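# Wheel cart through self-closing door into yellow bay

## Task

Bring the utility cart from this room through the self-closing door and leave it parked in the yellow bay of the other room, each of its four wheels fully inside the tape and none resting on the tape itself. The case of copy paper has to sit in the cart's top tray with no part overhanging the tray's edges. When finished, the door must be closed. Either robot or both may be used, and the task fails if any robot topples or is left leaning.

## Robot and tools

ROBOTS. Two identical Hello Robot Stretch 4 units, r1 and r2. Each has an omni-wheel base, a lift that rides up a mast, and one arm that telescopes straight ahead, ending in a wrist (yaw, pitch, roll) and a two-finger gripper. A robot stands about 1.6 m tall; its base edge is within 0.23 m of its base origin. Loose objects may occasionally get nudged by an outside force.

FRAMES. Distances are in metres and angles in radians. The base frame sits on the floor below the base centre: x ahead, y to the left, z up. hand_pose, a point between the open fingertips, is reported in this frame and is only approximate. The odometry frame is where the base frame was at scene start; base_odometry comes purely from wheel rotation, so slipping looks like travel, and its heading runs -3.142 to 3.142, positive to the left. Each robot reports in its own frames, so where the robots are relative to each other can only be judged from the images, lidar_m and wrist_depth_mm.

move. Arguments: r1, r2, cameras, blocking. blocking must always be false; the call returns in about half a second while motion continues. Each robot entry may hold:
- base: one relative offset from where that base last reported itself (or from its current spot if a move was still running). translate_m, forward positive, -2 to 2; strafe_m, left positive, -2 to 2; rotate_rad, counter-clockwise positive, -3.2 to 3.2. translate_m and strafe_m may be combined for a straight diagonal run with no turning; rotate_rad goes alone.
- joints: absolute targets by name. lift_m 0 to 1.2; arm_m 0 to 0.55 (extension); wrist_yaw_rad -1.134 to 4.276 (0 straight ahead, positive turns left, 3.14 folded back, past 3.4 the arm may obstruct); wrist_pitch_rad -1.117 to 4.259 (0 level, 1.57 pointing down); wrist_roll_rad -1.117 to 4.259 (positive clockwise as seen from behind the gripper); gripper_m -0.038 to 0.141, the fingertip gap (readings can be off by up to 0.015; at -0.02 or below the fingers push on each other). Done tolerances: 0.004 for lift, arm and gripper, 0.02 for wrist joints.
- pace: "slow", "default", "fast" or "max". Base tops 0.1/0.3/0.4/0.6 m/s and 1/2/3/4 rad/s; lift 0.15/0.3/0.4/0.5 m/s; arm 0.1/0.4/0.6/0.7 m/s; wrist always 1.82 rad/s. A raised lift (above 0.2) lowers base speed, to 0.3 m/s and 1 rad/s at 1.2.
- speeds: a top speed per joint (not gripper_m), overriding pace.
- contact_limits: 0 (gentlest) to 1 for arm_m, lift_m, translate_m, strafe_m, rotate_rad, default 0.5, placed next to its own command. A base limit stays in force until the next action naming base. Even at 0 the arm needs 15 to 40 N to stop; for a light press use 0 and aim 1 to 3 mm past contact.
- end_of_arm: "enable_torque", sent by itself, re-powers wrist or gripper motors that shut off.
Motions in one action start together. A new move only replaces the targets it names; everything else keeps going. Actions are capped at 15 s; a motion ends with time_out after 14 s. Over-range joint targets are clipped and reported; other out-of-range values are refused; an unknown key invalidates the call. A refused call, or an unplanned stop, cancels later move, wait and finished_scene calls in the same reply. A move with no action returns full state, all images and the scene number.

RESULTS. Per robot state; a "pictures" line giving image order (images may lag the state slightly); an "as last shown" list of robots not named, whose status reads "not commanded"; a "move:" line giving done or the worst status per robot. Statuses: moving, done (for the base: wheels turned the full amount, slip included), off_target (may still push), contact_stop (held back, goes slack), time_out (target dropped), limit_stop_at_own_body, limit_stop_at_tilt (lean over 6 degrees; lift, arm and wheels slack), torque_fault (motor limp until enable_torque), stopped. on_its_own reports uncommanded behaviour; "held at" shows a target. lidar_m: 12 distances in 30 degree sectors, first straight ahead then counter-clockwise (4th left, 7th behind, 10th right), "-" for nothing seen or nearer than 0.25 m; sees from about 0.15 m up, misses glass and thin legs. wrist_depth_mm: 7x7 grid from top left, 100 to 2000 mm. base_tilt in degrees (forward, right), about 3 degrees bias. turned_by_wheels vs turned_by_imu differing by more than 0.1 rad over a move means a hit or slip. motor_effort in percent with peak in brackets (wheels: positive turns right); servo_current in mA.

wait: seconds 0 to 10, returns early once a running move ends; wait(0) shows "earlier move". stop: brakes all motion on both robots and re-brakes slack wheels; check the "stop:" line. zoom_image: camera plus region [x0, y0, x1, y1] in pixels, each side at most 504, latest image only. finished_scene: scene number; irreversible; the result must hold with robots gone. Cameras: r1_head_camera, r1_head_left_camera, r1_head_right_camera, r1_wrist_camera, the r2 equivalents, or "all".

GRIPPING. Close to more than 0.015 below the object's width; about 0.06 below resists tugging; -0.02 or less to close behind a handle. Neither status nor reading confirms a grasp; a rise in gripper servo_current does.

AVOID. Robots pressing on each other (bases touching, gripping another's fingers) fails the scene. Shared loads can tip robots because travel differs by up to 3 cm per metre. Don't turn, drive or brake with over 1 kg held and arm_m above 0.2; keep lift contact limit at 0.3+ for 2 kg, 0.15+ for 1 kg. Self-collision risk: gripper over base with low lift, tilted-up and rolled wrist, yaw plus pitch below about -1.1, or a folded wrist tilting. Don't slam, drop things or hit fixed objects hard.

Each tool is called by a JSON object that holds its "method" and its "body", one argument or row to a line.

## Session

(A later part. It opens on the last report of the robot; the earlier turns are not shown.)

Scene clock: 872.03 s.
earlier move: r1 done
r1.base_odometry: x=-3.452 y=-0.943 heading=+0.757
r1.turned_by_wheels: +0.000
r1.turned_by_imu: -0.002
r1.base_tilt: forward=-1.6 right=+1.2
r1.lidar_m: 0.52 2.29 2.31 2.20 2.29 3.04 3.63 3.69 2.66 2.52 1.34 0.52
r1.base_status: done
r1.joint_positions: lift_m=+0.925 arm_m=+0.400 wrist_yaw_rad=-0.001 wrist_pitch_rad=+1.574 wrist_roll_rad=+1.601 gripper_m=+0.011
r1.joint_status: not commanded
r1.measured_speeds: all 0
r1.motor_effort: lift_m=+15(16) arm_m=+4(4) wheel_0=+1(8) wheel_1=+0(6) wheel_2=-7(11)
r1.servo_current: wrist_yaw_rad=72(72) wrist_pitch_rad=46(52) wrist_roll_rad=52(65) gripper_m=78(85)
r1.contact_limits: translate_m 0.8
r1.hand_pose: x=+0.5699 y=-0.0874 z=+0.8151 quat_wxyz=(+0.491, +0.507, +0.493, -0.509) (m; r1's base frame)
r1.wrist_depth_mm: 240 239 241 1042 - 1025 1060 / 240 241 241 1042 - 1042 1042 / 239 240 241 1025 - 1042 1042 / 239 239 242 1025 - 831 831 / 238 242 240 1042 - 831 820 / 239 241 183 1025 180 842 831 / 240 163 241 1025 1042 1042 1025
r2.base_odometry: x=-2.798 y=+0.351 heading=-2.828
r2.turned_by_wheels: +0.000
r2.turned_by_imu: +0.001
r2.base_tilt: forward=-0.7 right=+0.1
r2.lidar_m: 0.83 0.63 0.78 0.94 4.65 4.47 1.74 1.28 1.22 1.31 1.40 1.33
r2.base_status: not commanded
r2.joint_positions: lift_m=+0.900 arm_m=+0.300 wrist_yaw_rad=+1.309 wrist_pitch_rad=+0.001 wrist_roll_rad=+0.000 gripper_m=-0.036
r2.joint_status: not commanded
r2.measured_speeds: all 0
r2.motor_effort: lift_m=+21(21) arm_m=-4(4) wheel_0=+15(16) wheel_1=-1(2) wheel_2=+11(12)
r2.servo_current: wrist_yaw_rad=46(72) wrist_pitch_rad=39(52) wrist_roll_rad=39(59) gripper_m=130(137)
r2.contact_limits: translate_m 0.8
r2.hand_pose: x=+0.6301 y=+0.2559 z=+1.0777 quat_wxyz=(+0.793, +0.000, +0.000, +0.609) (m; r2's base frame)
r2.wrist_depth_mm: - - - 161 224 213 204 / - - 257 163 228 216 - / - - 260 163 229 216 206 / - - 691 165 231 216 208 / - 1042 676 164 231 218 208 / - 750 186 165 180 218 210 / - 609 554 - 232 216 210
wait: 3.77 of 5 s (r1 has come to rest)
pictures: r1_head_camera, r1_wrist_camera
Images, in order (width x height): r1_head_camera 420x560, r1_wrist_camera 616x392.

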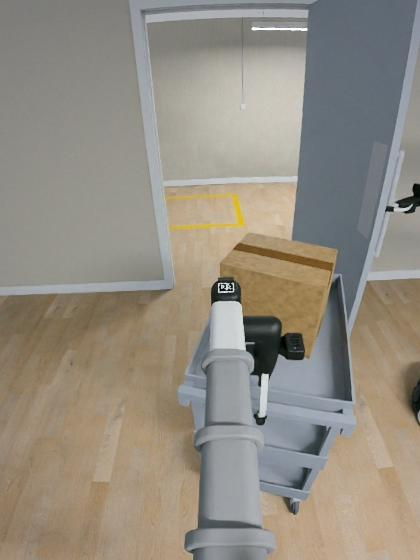

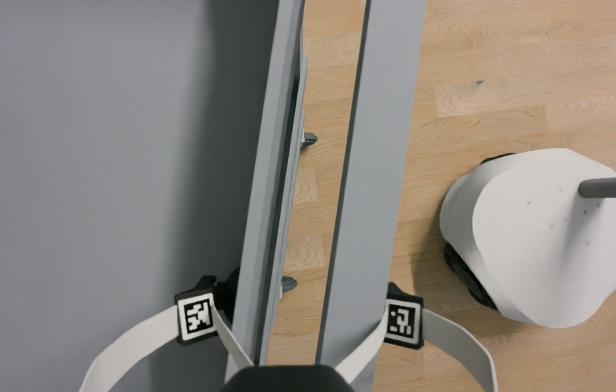

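{"method": "move", "body": {
  "blocking": false,
  "r1": {"joints":{"gripper_m":0.125},"pace":"slow"}
}}

{"method": "wait", "body": {
  "seconds": 4
}}

{"method": "move", "body": {
  "blocking": false,
  "r1": {"base":{"strafe_m":-0.15,"translate_m":-0.02},"joints":{"wrist_roll_rad":1.71},"pace":"slow"}
}}

{"method": "wait", "body": {
  "seconds": 4,
  "cameras": ["r1_wrist_camera","r1_head_camera"]
}}

{"method": "move", "body": {
  "blocking": false,
  "r1": {"joints":{"gripper_m":0.01},"pace":"slow"}
}}

{"method": "wait", "body": {
  "seconds": 5
}}

{"method": "move", "body": {
  "blocking": false,
  "r1": {"base":{"translate_m":0.2},"pace":"slow","contact_limits":{"translate_m":0.8}}
}}

{"method": "wait", "body": {
  "seconds": 4,
  "cameras": ["r1_wrist_camera","r1_head_camera"]
}}

Scene clock: 884.63 s.
move: r1 moving
r1.base_odometry: x=-3.452 y=-0.943 heading=+0.757
r1.turned_by_wheels: +0.000
r1.turned_by_imu: +0.000
r1.base_tilt: forward=-1.6 right=+1.3
r1.lidar_m: 0.52 2.30 2.32 2.21 2.27 3.00 3.63 3.71 2.66 2.53 1.34 0.52
r1.base_status: not commanded
r1.joint_positions: lift_m=+0.925 arm_m=+0.400 wrist_yaw_rad=-0.001 wrist_pitch_rad=+1.574 wrist_roll_rad=+1.601 gripper_m=+0.020
r1.joint_status: gripper_m moving
r1.measured_speeds: all 0
r1.motor_effort: lift_m=+15(16) arm_m=+4(4) wheel_0=+0(1) wheel_1=+0(1) wheel_2=-7(7)
r1.servo_current: wrist_yaw_rad=33(72) wrist_pitch_rad=39(52) wrist_roll_rad=33(65) gripper_m=39(78)
r1.contact_limits: translate_m 0.8
r1.hand_pose: x=+0.5699 y=-0.0874 z=+0.8151 quat_wxyz=(+0.491, +0.507, +0.493, -0.509) (m; r1's base frame)
r1.wrist_depth_mm: 241 242 244 1060 - 1060 1060 / 243 243 244 1025 - 1042 1060 / 242 243 243 1042 - 1042 1078 / 242 241 243 1025 - 842 820 / 242 241 243 1042 - 831 831 / 241 242 184 1042 179 854 831 / 242 169 243 130 1042 1060 1042
r2: as last shown
r2.turned_by_imu: +0.000
r2.base_tilt: forward=-0.7 right=+0.0
r2.lidar_m: 0.78 0.63 0.75 0.94 4.63 4.46 1.76 1.29 1.19 1.30 1.39 1.34
r2.motor_effort: lift_m=+21(21) arm_m=-4(4) wheel_0=+15(15) wheel_1=-2(2) wheel_2=+12(12)
r2.servo_current: wrist_yaw_rad=59(65) wrist_pitch_rad=39(46) wrist_roll_rad=52(59) gripper_m=137(137)
r2.contact_limits: translate_m 0.8
r2.wrist_depth_mm: - - - 162 224 213 205 / - - 258 163 228 216 - / - - 259 163 228 216 206 / - - 699 165 231 216 208 / - 1042 676 164 232 217 209 / - 759 185 165 180 219 210 / - 615 549 - 232 216 211
pictures: none

Scene clock: 888.63 s.
earlier move: r1 moving
r1.base_odometry: x=-3.451 y=-0.943 heading=+0.757
r1.turned_by_wheels: +0.000
r1.turned_by_imu: +0.000
r1.base_tilt: forward=-1.6 right=+1.3
r1.lidar_m: 0.51 2.32 2.30 2.18 2.27 3.01 3.65 3.68 2.66 2.54 1.34 0.51
r1.base_status: not commanded
r1.joint_positions: lift_m=+0.925 arm_m=+0.400 wrist_yaw_rad=-0.001 wrist_pitch_rad=+1.574 wrist_roll_rad=+1.601 gripper_m=+0.125
r1.joint_status: gripper_m moving
r1.measured_speeds: all 0
r1.motor_effort: lift_m=+16(16) arm_m=+4(4) wheel_0=+1(1) wheel_1=+1(1) wheel_2=-3(7)
r1.servo_current: wrist_yaw_rad=52(85) wrist_pitch_rad=39(52) wrist_roll_rad=72(72) gripper_m=33(78)
r1.contact_limits: translate_m 0.8
r1.hand_pose: x=+0.5699 y=-0.0874 z=+0.8151 quat_wxyz=(+0.491, +0.507, +0.493, -0.509) (m; r1's base frame)
r1.wrist_depth_mm: 239 241 242 1042 - 1042 1042 / 240 240 242 1042 - 1060 1042 / 239 240 242 1025 - 1025 1042 / 240 241 242 1008 - 842 831 / 239 240 241 1025 - 820 831 / 239 213 241 1042 187 202 831 / 240 239 241 145 1042 1025 1042
r2.base_odometry: x=-2.798 y=+0.351 heading=-2.828
r2.turned_by_wheels: +0.000
r2.turned_by_imu: +0.001
r2.base_tilt: forward=-0.7 right=+0.0
r2.lidar_m: 0.79 0.62 0.78 0.95 4.62 4.48 1.76 1.30 1.23 1.29 1.38 1.33
r2.base_status: not commanded
r2.joint_positions: lift_m=+0.900 arm_m=+0.300 wrist_yaw_rad=+1.309 wrist_pitch_rad=+0.001 wrist_roll_rad=+0.000 gripper_m=-0.036
r2.joint_status: not commanded
r2.measured_speeds: all 0
r2.motor_effort: lift_m=+21(21) arm_m=-4(4) wheel_0=+15(16) wheel_1=-1(2) wheel_2=+11(12)
r2.servo_current: wrist_yaw_rad=52(78) wrist_pitch_rad=39(52) wrist_roll_rad=46(65) gripper_m=124(137)
r2.contact_limits: translate_m 0.8
r2.hand_pose: x=+0.6301 y=+0.2559 z=+1.0777 quat_wxyz=(+0.793, +0.000, +0.000, +0.609) (m; r2's base frame)
r2.wrist_depth_mm: - - - 162 225 213 205 / - - 259 163 229 215 - / - - 260 163 229 216 207 / - - 691 166 231 216 208 / - - 676 164 232 218 209 / - 750 186 165 180 219 210 / - 603 549 - 231 216 210
wait: 4.00 s; no rest
pictures: none

Scene clock: 889.13 s.
earlier move: r1 done
move: r1 moving
r1.base_odometry: x=-3.444 y=-0.954 heading=+0.758
r1.turned_by_wheels: +0.000
r1.turned_by_imu: +0.000
r1.base_tilt: forward=-1.6 right=+1.3
r1.lidar_m: 0.53 2.29 2.34 2.22 2.29 3.02 3.63 3.69 2.64 2.53 1.36 0.52
r1.base_status: translate_m moving; strafe_m moving
r1.joint_positions: lift_m=+0.925 arm_m=+0.400 wrist_yaw_rad=-0.001 wrist_pitch_rad=+1.574 wrist_roll_rad=+1.708 gripper_m=+0.125
r1.joint_status: wrist_roll_rad moving; the others done
r1.measured_speeds: translate_m=-0.007 strafe_m=-0.051 rotate_rad=+0.000 lift_m=+0.000 arm_m=+0.000 wrist_yaw_rad=+0.000 wrist_pitch_rad=+0.000 wrist_roll_rad=+0.002
r1.motor_effort: lift_m=+15(16) arm_m=+4(4) wheel_0=+8(9) wheel_1=-4(7) wheel_2=+3(3)
r1.servo_current: wrist_yaw_rad=39(72) wrist_pitch_rad=46(46) wrist_roll_rad=39(59) gripper_m=39(46)
r1.hand_pose: x=+0.5700 y=-0.0874 z=+0.8151 quat_wxyz=(+0.464, +0.533, +0.465, -0.534) (m; r1's base frame)
r1.wrist_depth_mm: 241 241 242 1025 - 1025 1060 / 239 241 242 1025 - 1060 1042 / 240 241 241 1025 - 1042 831 / 240 241 240 1025 - 820 820 / 240 241 241 1008 - 842 820 / 241 214 241 1025 188 201 1042 / 240 240 241 138 1025 1042 1078
r2: as last shown
r2.turned_by_imu: +0.000
r2.base_tilt: forward=-0.6 right=+0.1
r2.lidar_m: 0.81 0.61 0.78 0.94 4.63 4.47 1.73 1.28 1.23 1.30 1.39 1.32
r2.motor_effort: lift_m=+20(21) arm_m=-3(4) wheel_0=+15(15) wheel_1=-1(2) wheel_2=+12(12)
r2.servo_current: wrist_yaw_rad=52(65) wrist_pitch_rad=39(39) wrist_roll_rad=46(52) gripper_m=137(137)
r2.contact_limits: translate_m 0.8
r2.wrist_depth_mm: - - - 162 225 212 204 / - - 259 163 227 216 - / - - 260 163 229 216 207 / - 1160 683 166 231 216 208 / - 1042 668 164 232 218 209 / - 750 185 165 180 219 209 / - 615 554 - 232 216 210
pictures: none

Scene clock: 891.37 s.
earlier move: r1 done
r1.base_odometry: x=-3.363 y=-1.066 heading=+0.758
r1.turned_by_wheels: +0.000
r1.turned_by_imu: +0.000
r1.base_tilt: forward=-1.6 right=+1.3
r1.lidar_m: 0.52 0.60 2.47 2.35 2.40 3.22 3.61 3.53 2.51 2.37 1.24 0.51
r1.base_status: done
r1.joint_positions: lift_m=+0.925 arm_m=+0.400 wrist_yaw_rad=-0.001 wrist_pitch_rad=+1.574 wrist_roll_rad=+1.708 gripper_m=+0.125
r1.joint_status: all done
r1.measured_speeds: all 0
r1.motor_effort: lift_m=+15(16) arm_m=+4(4) wheel_0=+5(10) wheel_1=-1(8) wheel_2=+3(5)
r1.servo_current: wrist_yaw_rad=52(72) wrist_pitch_rad=46(52) wrist_roll_rad=39(65) gripper_m=39(46)
r1.hand_pose: x=+0.5700 y=-0.0874 z=+0.8151 quat_wxyz=(+0.463, +0.533, +0.465, -0.534) (m; r1's base frame)
r1.wrist_depth_mm: 1025 1025 1042 1042 1042 1025 1042 / 1025 1042 1042 1042 1060 1042 1060 / 239 240 242 173 1008 891 831 / 238 240 242 243 - 820 831 / 239 241 241 1025 - 842 820 / 240 213 242 1042 171 196 1060 / 240 241 242 145 - 1025 1078
r2.base_odometry: x=-2.798 y=+0.351 heading=-2.828
r2.turned_by_wheels: +0.000
r2.turned_by_imu: +0.000
r2.base_tilt: forward=-0.6 right=+0.0
r2.lidar_m: 0.80 0.63 0.77 0.94 1.37 4.46 1.73 1.28 1.23 1.29 1.41 1.33
r2.base_status: not commanded
r2.joint_positions: lift_m=+0.900 arm_m=+0.300 wrist_yaw_rad=+1.309 wrist_pitch_rad=+0.001 wrist_roll_rad=+0.000 gripper_m=-0.036
r2.joint_status: not commanded
r2.measured_speeds: all 0
r2.motor_effort: lift_m=+21(21) arm_m=-4(4) wheel_0=+15(16) wheel_1=-2(2) wheel_2=+12(12)
r2.servo_current: wrist_yaw_rad=59(72) wrist_pitch_rad=46(46) wrist_roll_rad=52(59) gripper_m=137(137)
r2.contact_limits: translate_m 0.8
r2.hand_pose: x=+0.6301 y=+0.2559 z=+1.0777 quat_wxyz=(+0.793, +0.000, +0.000, +0.609) (m; r2's base frame)
r2.wrist_depth_mm: - - - 162 225 213 204 / - - 259 163 228 216 - / - - 260 163 229 216 206 / - - 691 166 231 216 207 / - 931 676 164 231 218 209 / - 759 185 165 180 219 210 / - 609 544 - 231 216 211
wait: 2.23 of 4 s (r1 has come to rest)
pictures: r1_head_camera, r1_wrist_camera
Images, in order (width x height): r1_head_camera 420x560, r1_wrist_camera 616x392.

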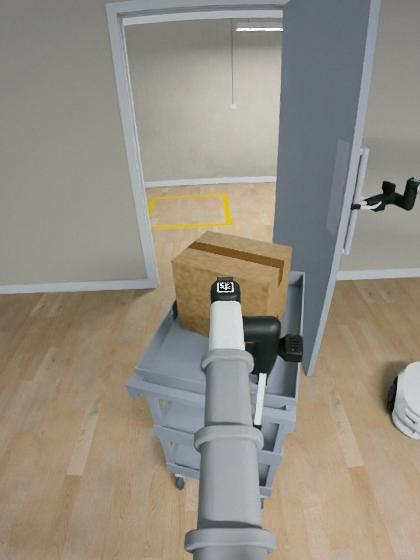

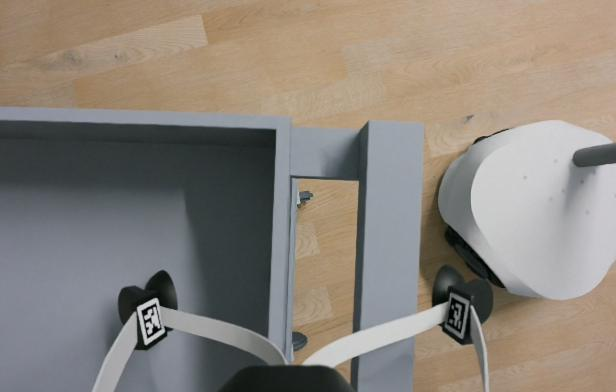

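Scene clock: 891.87 s.
move: r1 moving
r1.base_odometry: x=-3.363 y=-1.066 heading=+0.758
r1.turned_by_wheels: +0.000
r1.turned_by_imu: +0.000
r1.base_tilt: forward=-1.6 right=+1.3
r1.lidar_m: 0.52 0.58 2.51 2.33 2.43 3.26 3.60 3.54 2.51 2.38 1.22 0.51
r1.base_status: not commanded
r1.joint_positions: lift_m=+0.925 arm_m=+0.400 wrist_yaw_rad=-0.001 wrist_pitch_rad=+1.574 wrist_roll_rad=+1.708 gripper_m=+0.118
r1.joint_status: gripper_m moving
r1.measured_speeds: all 0
r1.motor_effort: lift_m=+16(16) arm_m=+4(4) wheel_0=+5(6) wheel_1=-1(1) wheel_2=+3(3)
r1.servo_current: wrist_yaw_rad=72(72) wrist_pitch_rad=33(52) wrist_roll_rad=46(59) gripper_m=65(65)
r1.hand_pose: x=+0.5700 y=-0.0874 z=+0.8151 quat_wxyz=(+0.463, +0.533, +0.465, -0.534) (m; r1's base frame)
r1.wrist_depth_mm: 1008 991 1025 1025 1042 1060 1042 / 1025 1025 1025 1042 1060 1042 1042 / 238 240 241 173 1042 891 831 / 240 240 242 243 - 820 831 / 240 240 242 1042 - 842 820 / 239 239 241 1025 176 196 1060 / 239 239 241 143 - 1042 1042
r2: as last shown
r2.base_tilt: forward=-0.7 right=+0.0
r2.lidar_m: 0.79 0.61 0.78 0.94 1.38 4.48 1.75 1.31 1.24 1.31 1.39 1.33
r2.motor_effort: lift_m=+21(21) arm_m=-4(4) wheel_0=+15(15) wheel_1=-2(2) wheel_2=+11(12)
r2.servo_current: wrist_yaw_rad=52(65) wrist_pitch_rad=46(46) wrist_roll_rad=46(52) gripper_m=130(137)
r2.contact_limits: translate_m 0.8
r2.wrist_depth_mm: - - - 162 224 213 204 / - - 258 163 228 215 - / - - 260 163 229 216 206 / - - 683 166 230 216 207 / - 917 668 164 232 218 209 / - 768 186 165 180 218 209 / - 609 549 - 232 216 211
pictures: none

Scene clock: 895.93 s.
earlier move: r1 done
r1.base_odometry: x=-3.363 y=-1.066 heading=+0.758
r1.turned_by_wheels: +0.000
r1.turned_by_imu: +0.000
r1.base_tilt: forward=-1.6 right=+1.3
r1.lidar_m: 0.54 0.62 2.48 2.34 2.42 3.23 3.60 3.51 2.52 2.38 1.24 0.56
r1.base_status: not commanded
r1.joint_positions: lift_m=+0.925 arm_m=+0.400 wrist_yaw_rad=-0.001 wrist_pitch_rad=+1.572 wrist_roll_rad=+1.709 gripper_m=+0.011
r1.joint_status: all done
r1.measured_speeds: all 0
r1.motor_effort: lift_m=+16(16) arm_m=+4(4) wheel_0=+5(6) wheel_1=-1(1) wheel_2=+2(3)
r1.servo_current: wrist_yaw_rad=39(78) wrist_pitch_rad=39(52) wrist_roll_rad=39(72) gripper_m=78(143)
r1.hand_pose: x=+0.5704 y=-0.0874 z=+0.8151 quat_wxyz=(+0.464, +0.533, +0.464, -0.534) (m; r1's base frame)
r1.wrist_depth_mm: 1042 1025 1025 1025 1042 1025 1042 / 1025 1025 1025 1042 1025 1025 1060 / 240 239 240 1008 1042 1008 831 / 239 241 240 1008 - 831 831 / 238 240 239 1008 - 854 831 / 239 239 185 1025 179 1042 1060 / 239 238 241 129 1008 1060 1042
r2.base_odometry: x=-2.798 y=+0.351 heading=-2.828
r2.turned_by_wheels: +0.000
r2.turned_by_imu: +0.001
r2.base_tilt: forward=-0.7 right=+0.0
r2.lidar_m: 0.80 0.63 0.77 0.92 1.36 4.44 1.74 1.28 1.22 1.30 1.37 1.33
r2.base_status: not commanded
r2.joint_positions: lift_m=+0.900 arm_m=+0.300 wrist_yaw_rad=+1.309 wrist_pitch_rad=+0.001 wrist_roll_rad=+0.000 gripper_m=-0.036
r2.joint_status: not commanded
r2.measured_speeds: all 0
r2.motor_effort: lift_m=+21(21) arm_m=-4(4) wheel_0=+15(16) wheel_1=-2(2) wheel_2=+11(12)
r2.servo_current: wrist_yaw_rad=52(72) wrist_pitch_rad=39(46) wrist_roll_rad=52(65) gripper_m=130(137)
r2.contact_limits: translate_m 0.8
r2.hand_pose: x=+0.6301 y=+0.2559 z=+1.0777 quat_wxyz=(+0.793, +0.000, +0.000, +0.609) (m; r2's base frame)
r2.wrist_depth_mm: - - - 162 225 213 204 / - - 258 163 228 216 - / - - 259 163 229 216 206 / - - 668 166 230 216 207 / - 917 661 164 232 217 208 / - 778 185 165 180 220 210 / - 609 549 - 231 216 211
wait: 4.07 of 5 s (r1 has come to rest)
pictures: none

Scene clock: 896.43 s.
move: r1 moving
r1.base_odometry: x=-3.354 y=-1.057 heading=+0.758
r1.turned_by_wheels: +0.000
r1.turned_by_imu: +0.000
r1.base_tilt: forward=-1.6 right=+1.2
r1.lidar_m: 0.53 0.59 2.47 2.34 2.42 3.22 3.63 3.53 2.51 2.39 1.24 0.53
r1.base_status: translate_m moving
r1.joint_positions: lift_m=+0.925 arm_m=+0.400 wrist_yaw_rad=-0.001 wrist_pitch_rad=+1.575 wrist_roll_rad=+1.709 gripper_m=+0.011
r1.joint_status: not commanded
r1.measured_speeds: translate_m=+0.048 strafe_m=+0.000 rotate_rad=+0.001 lift_m=+0.000 arm_m=+0.000 wrist_yaw_rad=-0.002 wrist_pitch_rad=+0.012 wrist_roll_rad=+0.000
r1.motor_effort: lift_m=+16(16) arm_m=+4(4) wheel_0=+7(7) wheel_1=+5(6) wheel_2=-10(10)
r1.servo_current: wrist_yaw_rad=52(65) wrist_pitch_rad=46(52) wrist_roll_rad=33(65) gripper_m=72(85)
r1.contact_limits: translate_m 0.8
r1.hand_pose: x=+0.5694 y=-0.0874 z=+0.8151 quat_wxyz=(+0.463, +0.532, +0.465, -0.535) (m; r1's base frame)
r1.wrist_depth_mm: 991 1025 1042 1025 1008 1042 1060 / 1025 1008 1008 1042 1042 1060 1042 / 237 239 240 1025 1025 1060 842 / 237 239 239 1025 - 831 831 / 236 238 240 1042 - 842 831 / 236 239 185 1042 180 1042 1060 / 237 159 238 1025 182 1060 1060
r2: as last shown
r2.turned_by_imu: +0.000
r2.base_tilt: forward=-0.7 right=+0.1
r2.lidar_m: 0.81 0.61 0.78 0.95 1.43 4.45 1.74 1.26 1.22 1.27 1.37 1.33
r2.motor_effort: lift_m=+21(21) arm_m=-4(4) wheel_0=+15(15) wheel_1=-2(2) wheel_2=+11(12)
r2.servo_current: wrist_yaw_rad=52(65) wrist_pitch_rad=39(46) wrist_roll_rad=52(52) gripper_m=143(143)
r2.contact_limits: translate_m 0.8
r2.wrist_depth_mm: - - - 162 226 213 204 / - - 258 163 228 215 - / - - 260 163 229 216 206 / - - 668 166 230 216 208 / - 917 661 164 232 218 209 / - 778 185 165 180 218 210 / - 609 549 - 232 216 211
pictures: none

Scene clock: 899.23 s.
earlier move: r1 done
r1.base_odometry: x=-3.218 y=-0.928 heading=+0.758
r1.turned_by_wheels: +0.000
r1.turned_by_imu: -0.001
r1.base_tilt: forward=-1.6 right=+1.3
r1.lidar_m: 0.52 0.66 2.49 2.36 2.42 3.23 3.82 3.53 2.50 2.37 1.12 0.53
r1.base_status: done
r1.joint_positions: lift_m=+0.925 arm_m=+0.400 wrist_yaw_rad=-0.001 wrist_pitch_rad=+1.576 wrist_roll_rad=+1.711 gripper_m=+0.011
r1.joint_status: not commanded
r1.measured_speeds: all 0
r1.motor_effort: lift_m=+16(16) arm_m=+4(4) wheel_0=+1(8) wheel_1=+1(6) wheel_2=-5(11)
r1.servo_current: wrist_yaw_rad=33(65) wrist_pitch_rad=52(59) wrist_roll_rad=65(78) gripper_m=78(85)
r1.contact_limits: translate_m 0.8
r1.hand_pose: x=+0.5694 y=-0.0874 z=+0.8151 quat_wxyz=(+0.462, +0.533, +0.464, -0.535) (m; r1's base frame)
r1.wrist_depth_mm: 1025 1025 1025 1060 1025 1060 1060 / 991 1008 1042 1025 1025 1042 1042 / 239 240 241 - 1060 1042 842 / 239 240 241 1042 - 842 831 / 239 240 241 1042 - 842 842 / 238 239 183 1025 180 1025 1042 / 238 163 240 1025 1060 1060 1042
r2.base_odometry: x=-2.798 y=+0.351 heading=-2.828
r2.turned_by_wheels: +0.000
r2.turned_by_imu: +0.000
r2.base_tilt: forward=-0.6 right=+0.0
r2.lidar_m: 0.80 0.63 0.78 1.13 4.64 4.45 1.71 1.27 1.24 1.30 1.38 1.34
r2.base_status: not commanded
r2.joint_positions: lift_m=+0.900 arm_m=+0.300 wrist_yaw_rad=+1.309 wrist_pitch_rad=+0.001 wrist_roll_rad=+0.000 gripper_m=-0.036
r2.joint_status: not commanded
r2.measured_speeds: all 0
r2.motor_effort: lift_m=+21(21) arm_m=-4(4) wheel_0=+15(16) wheel_1=-1(2) wheel_2=+12(12)
r2.servo_current: wrist_yaw_rad=65(72) wrist_pitch_rad=46(52) wrist_roll_rad=39(59) gripper_m=130(143)
r2.contact_limits: translate_m 0.8
r2.hand_pose: x=+0.6301 y=+0.2559 z=+1.0777 quat_wxyz=(+0.793, +0.000, +0.000, +0.609) (m; r2's base frame)
r2.wrist_depth_mm: - - - 162 225 213 204 / - - 259 163 229 216 - / - - 259 163 228 216 206 / - 976 260 166 231 217 208 / - - 661 164 231 218 209 / - 904 184 166 180 218 209 / - 647 544 - 233 216 211
wait: 2.80 of 4 s (r1 has come to rest)
pictures: r1_head_camera, r1_wrist_camera
Images, in order (width x height): r1_head_camera 420x560, r1_wrist_camera 616x392.

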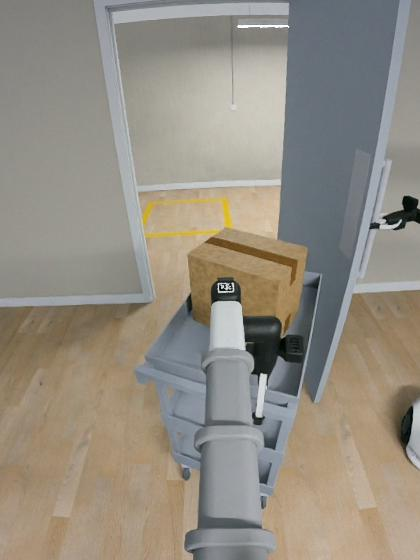

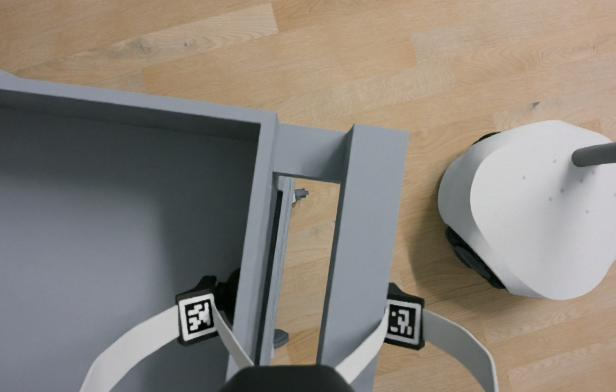

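{"method": "move", "body": {
  "blocking": false,
  "r1": {"base":{"translate_m":0.15,"strafe_m":-0.12},"joints":{"wrist_roll_rad":1.6},"speeds":{"wrist_roll_rad":0.06},"pace":"slow","contact_limits":{"translate_m":0.8}}
}}

{"method": "wait", "body": {
  "seconds": 4,
  "cameras": ["r1_wrist_camera","r1_head_camera"]
}}

Scene clock: 907.77 s.
move: r1 moving
r1.base_odometry: x=-3.205 y=-0.927 heading=+0.757
r1.turned_by_wheels: +0.000
r1.turned_by_imu: +0.000
r1.base_tilt: forward=-1.6 right=+1.3
r1.lidar_m: 0.53 0.61 2.50 2.34 2.45 3.25 3.83 3.49 2.50 2.34 1.11 0.53
r1.base_status: translate_m moving; strafe_m moving
r1.joint_positions: lift_m=+0.925 arm_m=+0.400 wrist_yaw_rad=-0.003 wrist_pitch_rad=+1.576 wrist_roll_rad=+1.692 gripper_m=+0.011
r1.joint_status: wrist_roll_rad moving
r1.measured_speeds: translate_m=+0.042 strafe_m=-0.032 rotate_rad=+0.004 lift_m=+0.000 arm_m=+0.000 wrist_yaw_rad=-0.002 wrist_pitch_rad=+0.000 wrist_roll_rad=-0.058
r1.motor_effort: lift_m=+16(16) arm_m=+4(4) wheel_0=+8(10) wheel_1=-3(4) wheel_2=-8(10)
r1.servo_current: wrist_yaw_rad=33(72) wrist_pitch_rad=46(52) wrist_roll_rad=65(91) gripper_m=78(78)
r1.contact_limits: translate_m 0.8
r1.hand_pose: x=+0.5693 y=-0.0874 z=+0.8151 quat_wxyz=(+0.467, +0.529, +0.469, -0.531) (m; r1's base frame)
r1.wrist_depth_mm: 1008 1008 1042 1060 1060 1060 1060 / 1008 1008 1008 1042 1025 1060 1060 / 238 238 241 - 1042 1042 842 / 236 239 239 1042 - 831 842 / 236 238 239 1025 - 820 820 / 236 237 184 1008 180 1025 1042 / 236 161 240 1025 182 1025 1042
r2: as last shown
r2.base_tilt: forward=-0.7 right=+0.1
r2.lidar_m: 0.81 0.62 0.79 1.14 4.62 4.46 1.72 1.26 1.23 1.31 1.39 1.34
r2.motor_effort: lift_m=+21(21) arm_m=-4(4) wheel_0=+15(15) wheel_1=-1(2) wheel_2=+12(12)
r2.servo_current: wrist_yaw_rad=46(78) wrist_pitch_rad=39(46) wrist_roll_rad=52(59) gripper_m=124(137)
r2.contact_limits: translate_m 0.8
r2.wrist_depth_mm: - - - 162 226 213 204 / - - 259 163 228 215 - / - - 259 163 229 215 207 / - - 707 165 231 216 207 / - - 668 165 231 217 208 / - 891 184 165 180 219 209 / - 654 539 - 232 216 211
pictures: none

Scene clock: 910.40 s.
earlier move: r1 done
r1.base_odometry: x=-3.027 y=-0.913 heading=+0.757
r1.turned_by_wheels: +0.000
r1.turned_by_imu: +0.000
r1.base_tilt: forward=-1.6 right=+1.3
r1.lidar_m: 0.52 0.57 2.62 2.48 2.55 3.40 3.98 3.36 2.37 2.23 0.95 0.53
r1.base_status: done
r1.joint_positions: lift_m=+0.925 arm_m=+0.400 wrist_yaw_rad=-0.003 wrist_pitch_rad=+1.572 wrist_roll_rad=+1.607 gripper_m=+0.011
r1.joint_status: all done
r1.measured_speeds: all 0
r1.motor_effort: lift_m=+16(16) arm_m=+4(4) wheel_0=+5(12) wheel_1=-3(6) wheel_2=-2(10)
r1.servo_current: wrist_yaw_rad=39(72) wrist_pitch_rad=46(59) wrist_roll_rad=59(91) gripper_m=78(85)
r1.contact_limits: translate_m 0.8
r1.hand_pose: x=+0.5703 y=-0.0874 z=+0.8151 quat_wxyz=(+0.490, +0.509, +0.490, -0.510) (m; r1's base frame)
r1.wrist_depth_mm: 1025 1025 1008 1025 1042 1025 1025 / 627 1025 1060 1025 1025 1042 1042 / 239 240 243 1025 1025 1042 1042 / 240 240 241 1025 - 842 820 / 240 240 241 1025 - 831 831 / 240 241 183 1042 180 976 831 / 239 170 241 1025 182 1025 1042
r2.base_odometry: x=-2.798 y=+0.351 heading=-2.828
r2.turned_by_wheels: +0.000
r2.turned_by_imu: +0.000
r2.base_tilt: forward=-0.7 right=+0.1
r2.lidar_m: 0.78 0.60 0.74 0.93 4.65 4.47 1.74 1.30 1.21 1.28 1.40 1.34
r2.base_status: not commanded
r2.joint_positions: lift_m=+0.900 arm_m=+0.300 wrist_yaw_rad=+1.309 wrist_pitch_rad=+0.001 wrist_roll_rad=+0.000 gripper_m=-0.036
r2.joint_status: not commanded
r2.measured_speeds: all 0
r2.motor_effort: lift_m=+21(21) arm_m=-4(4) wheel_0=+15(16) wheel_1=-2(2) wheel_2=+12(12)
r2.servo_current: wrist_yaw_rad=72(78) wrist_pitch_rad=39(46) wrist_roll_rad=59(59) gripper_m=130(143)
r2.contact_limits: translate_m 0.8
r2.hand_pose: x=+0.6301 y=+0.2559 z=+1.0777 quat_wxyz=(+0.793, +0.000, +0.000, +0.609) (m; r2's base frame)
r2.wrist_depth_mm: - - - 162 225 213 205 / - - 258 163 228 216 - / - - 260 163 229 215 206 / - - 723 166 230 216 208 / - 715 723 164 232 218 208 / - - 185 166 180 218 210 / - 554 264 - 231 216 211
wait: 2.63 of 4 s (r1 has come to rest)
pictures: r1_head_camera, r1_wrist_camera
Images, in order (width x height): r1_head_camera 420x560, r1_wrist_camera 616x392.

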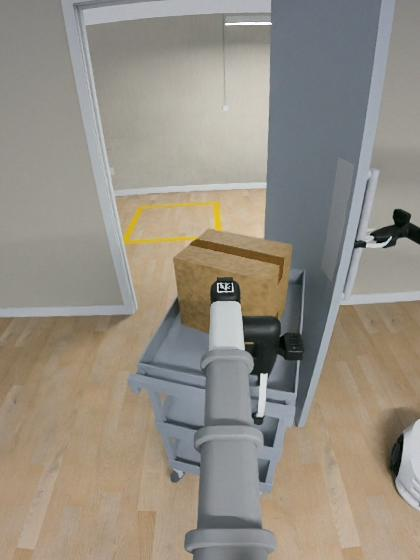

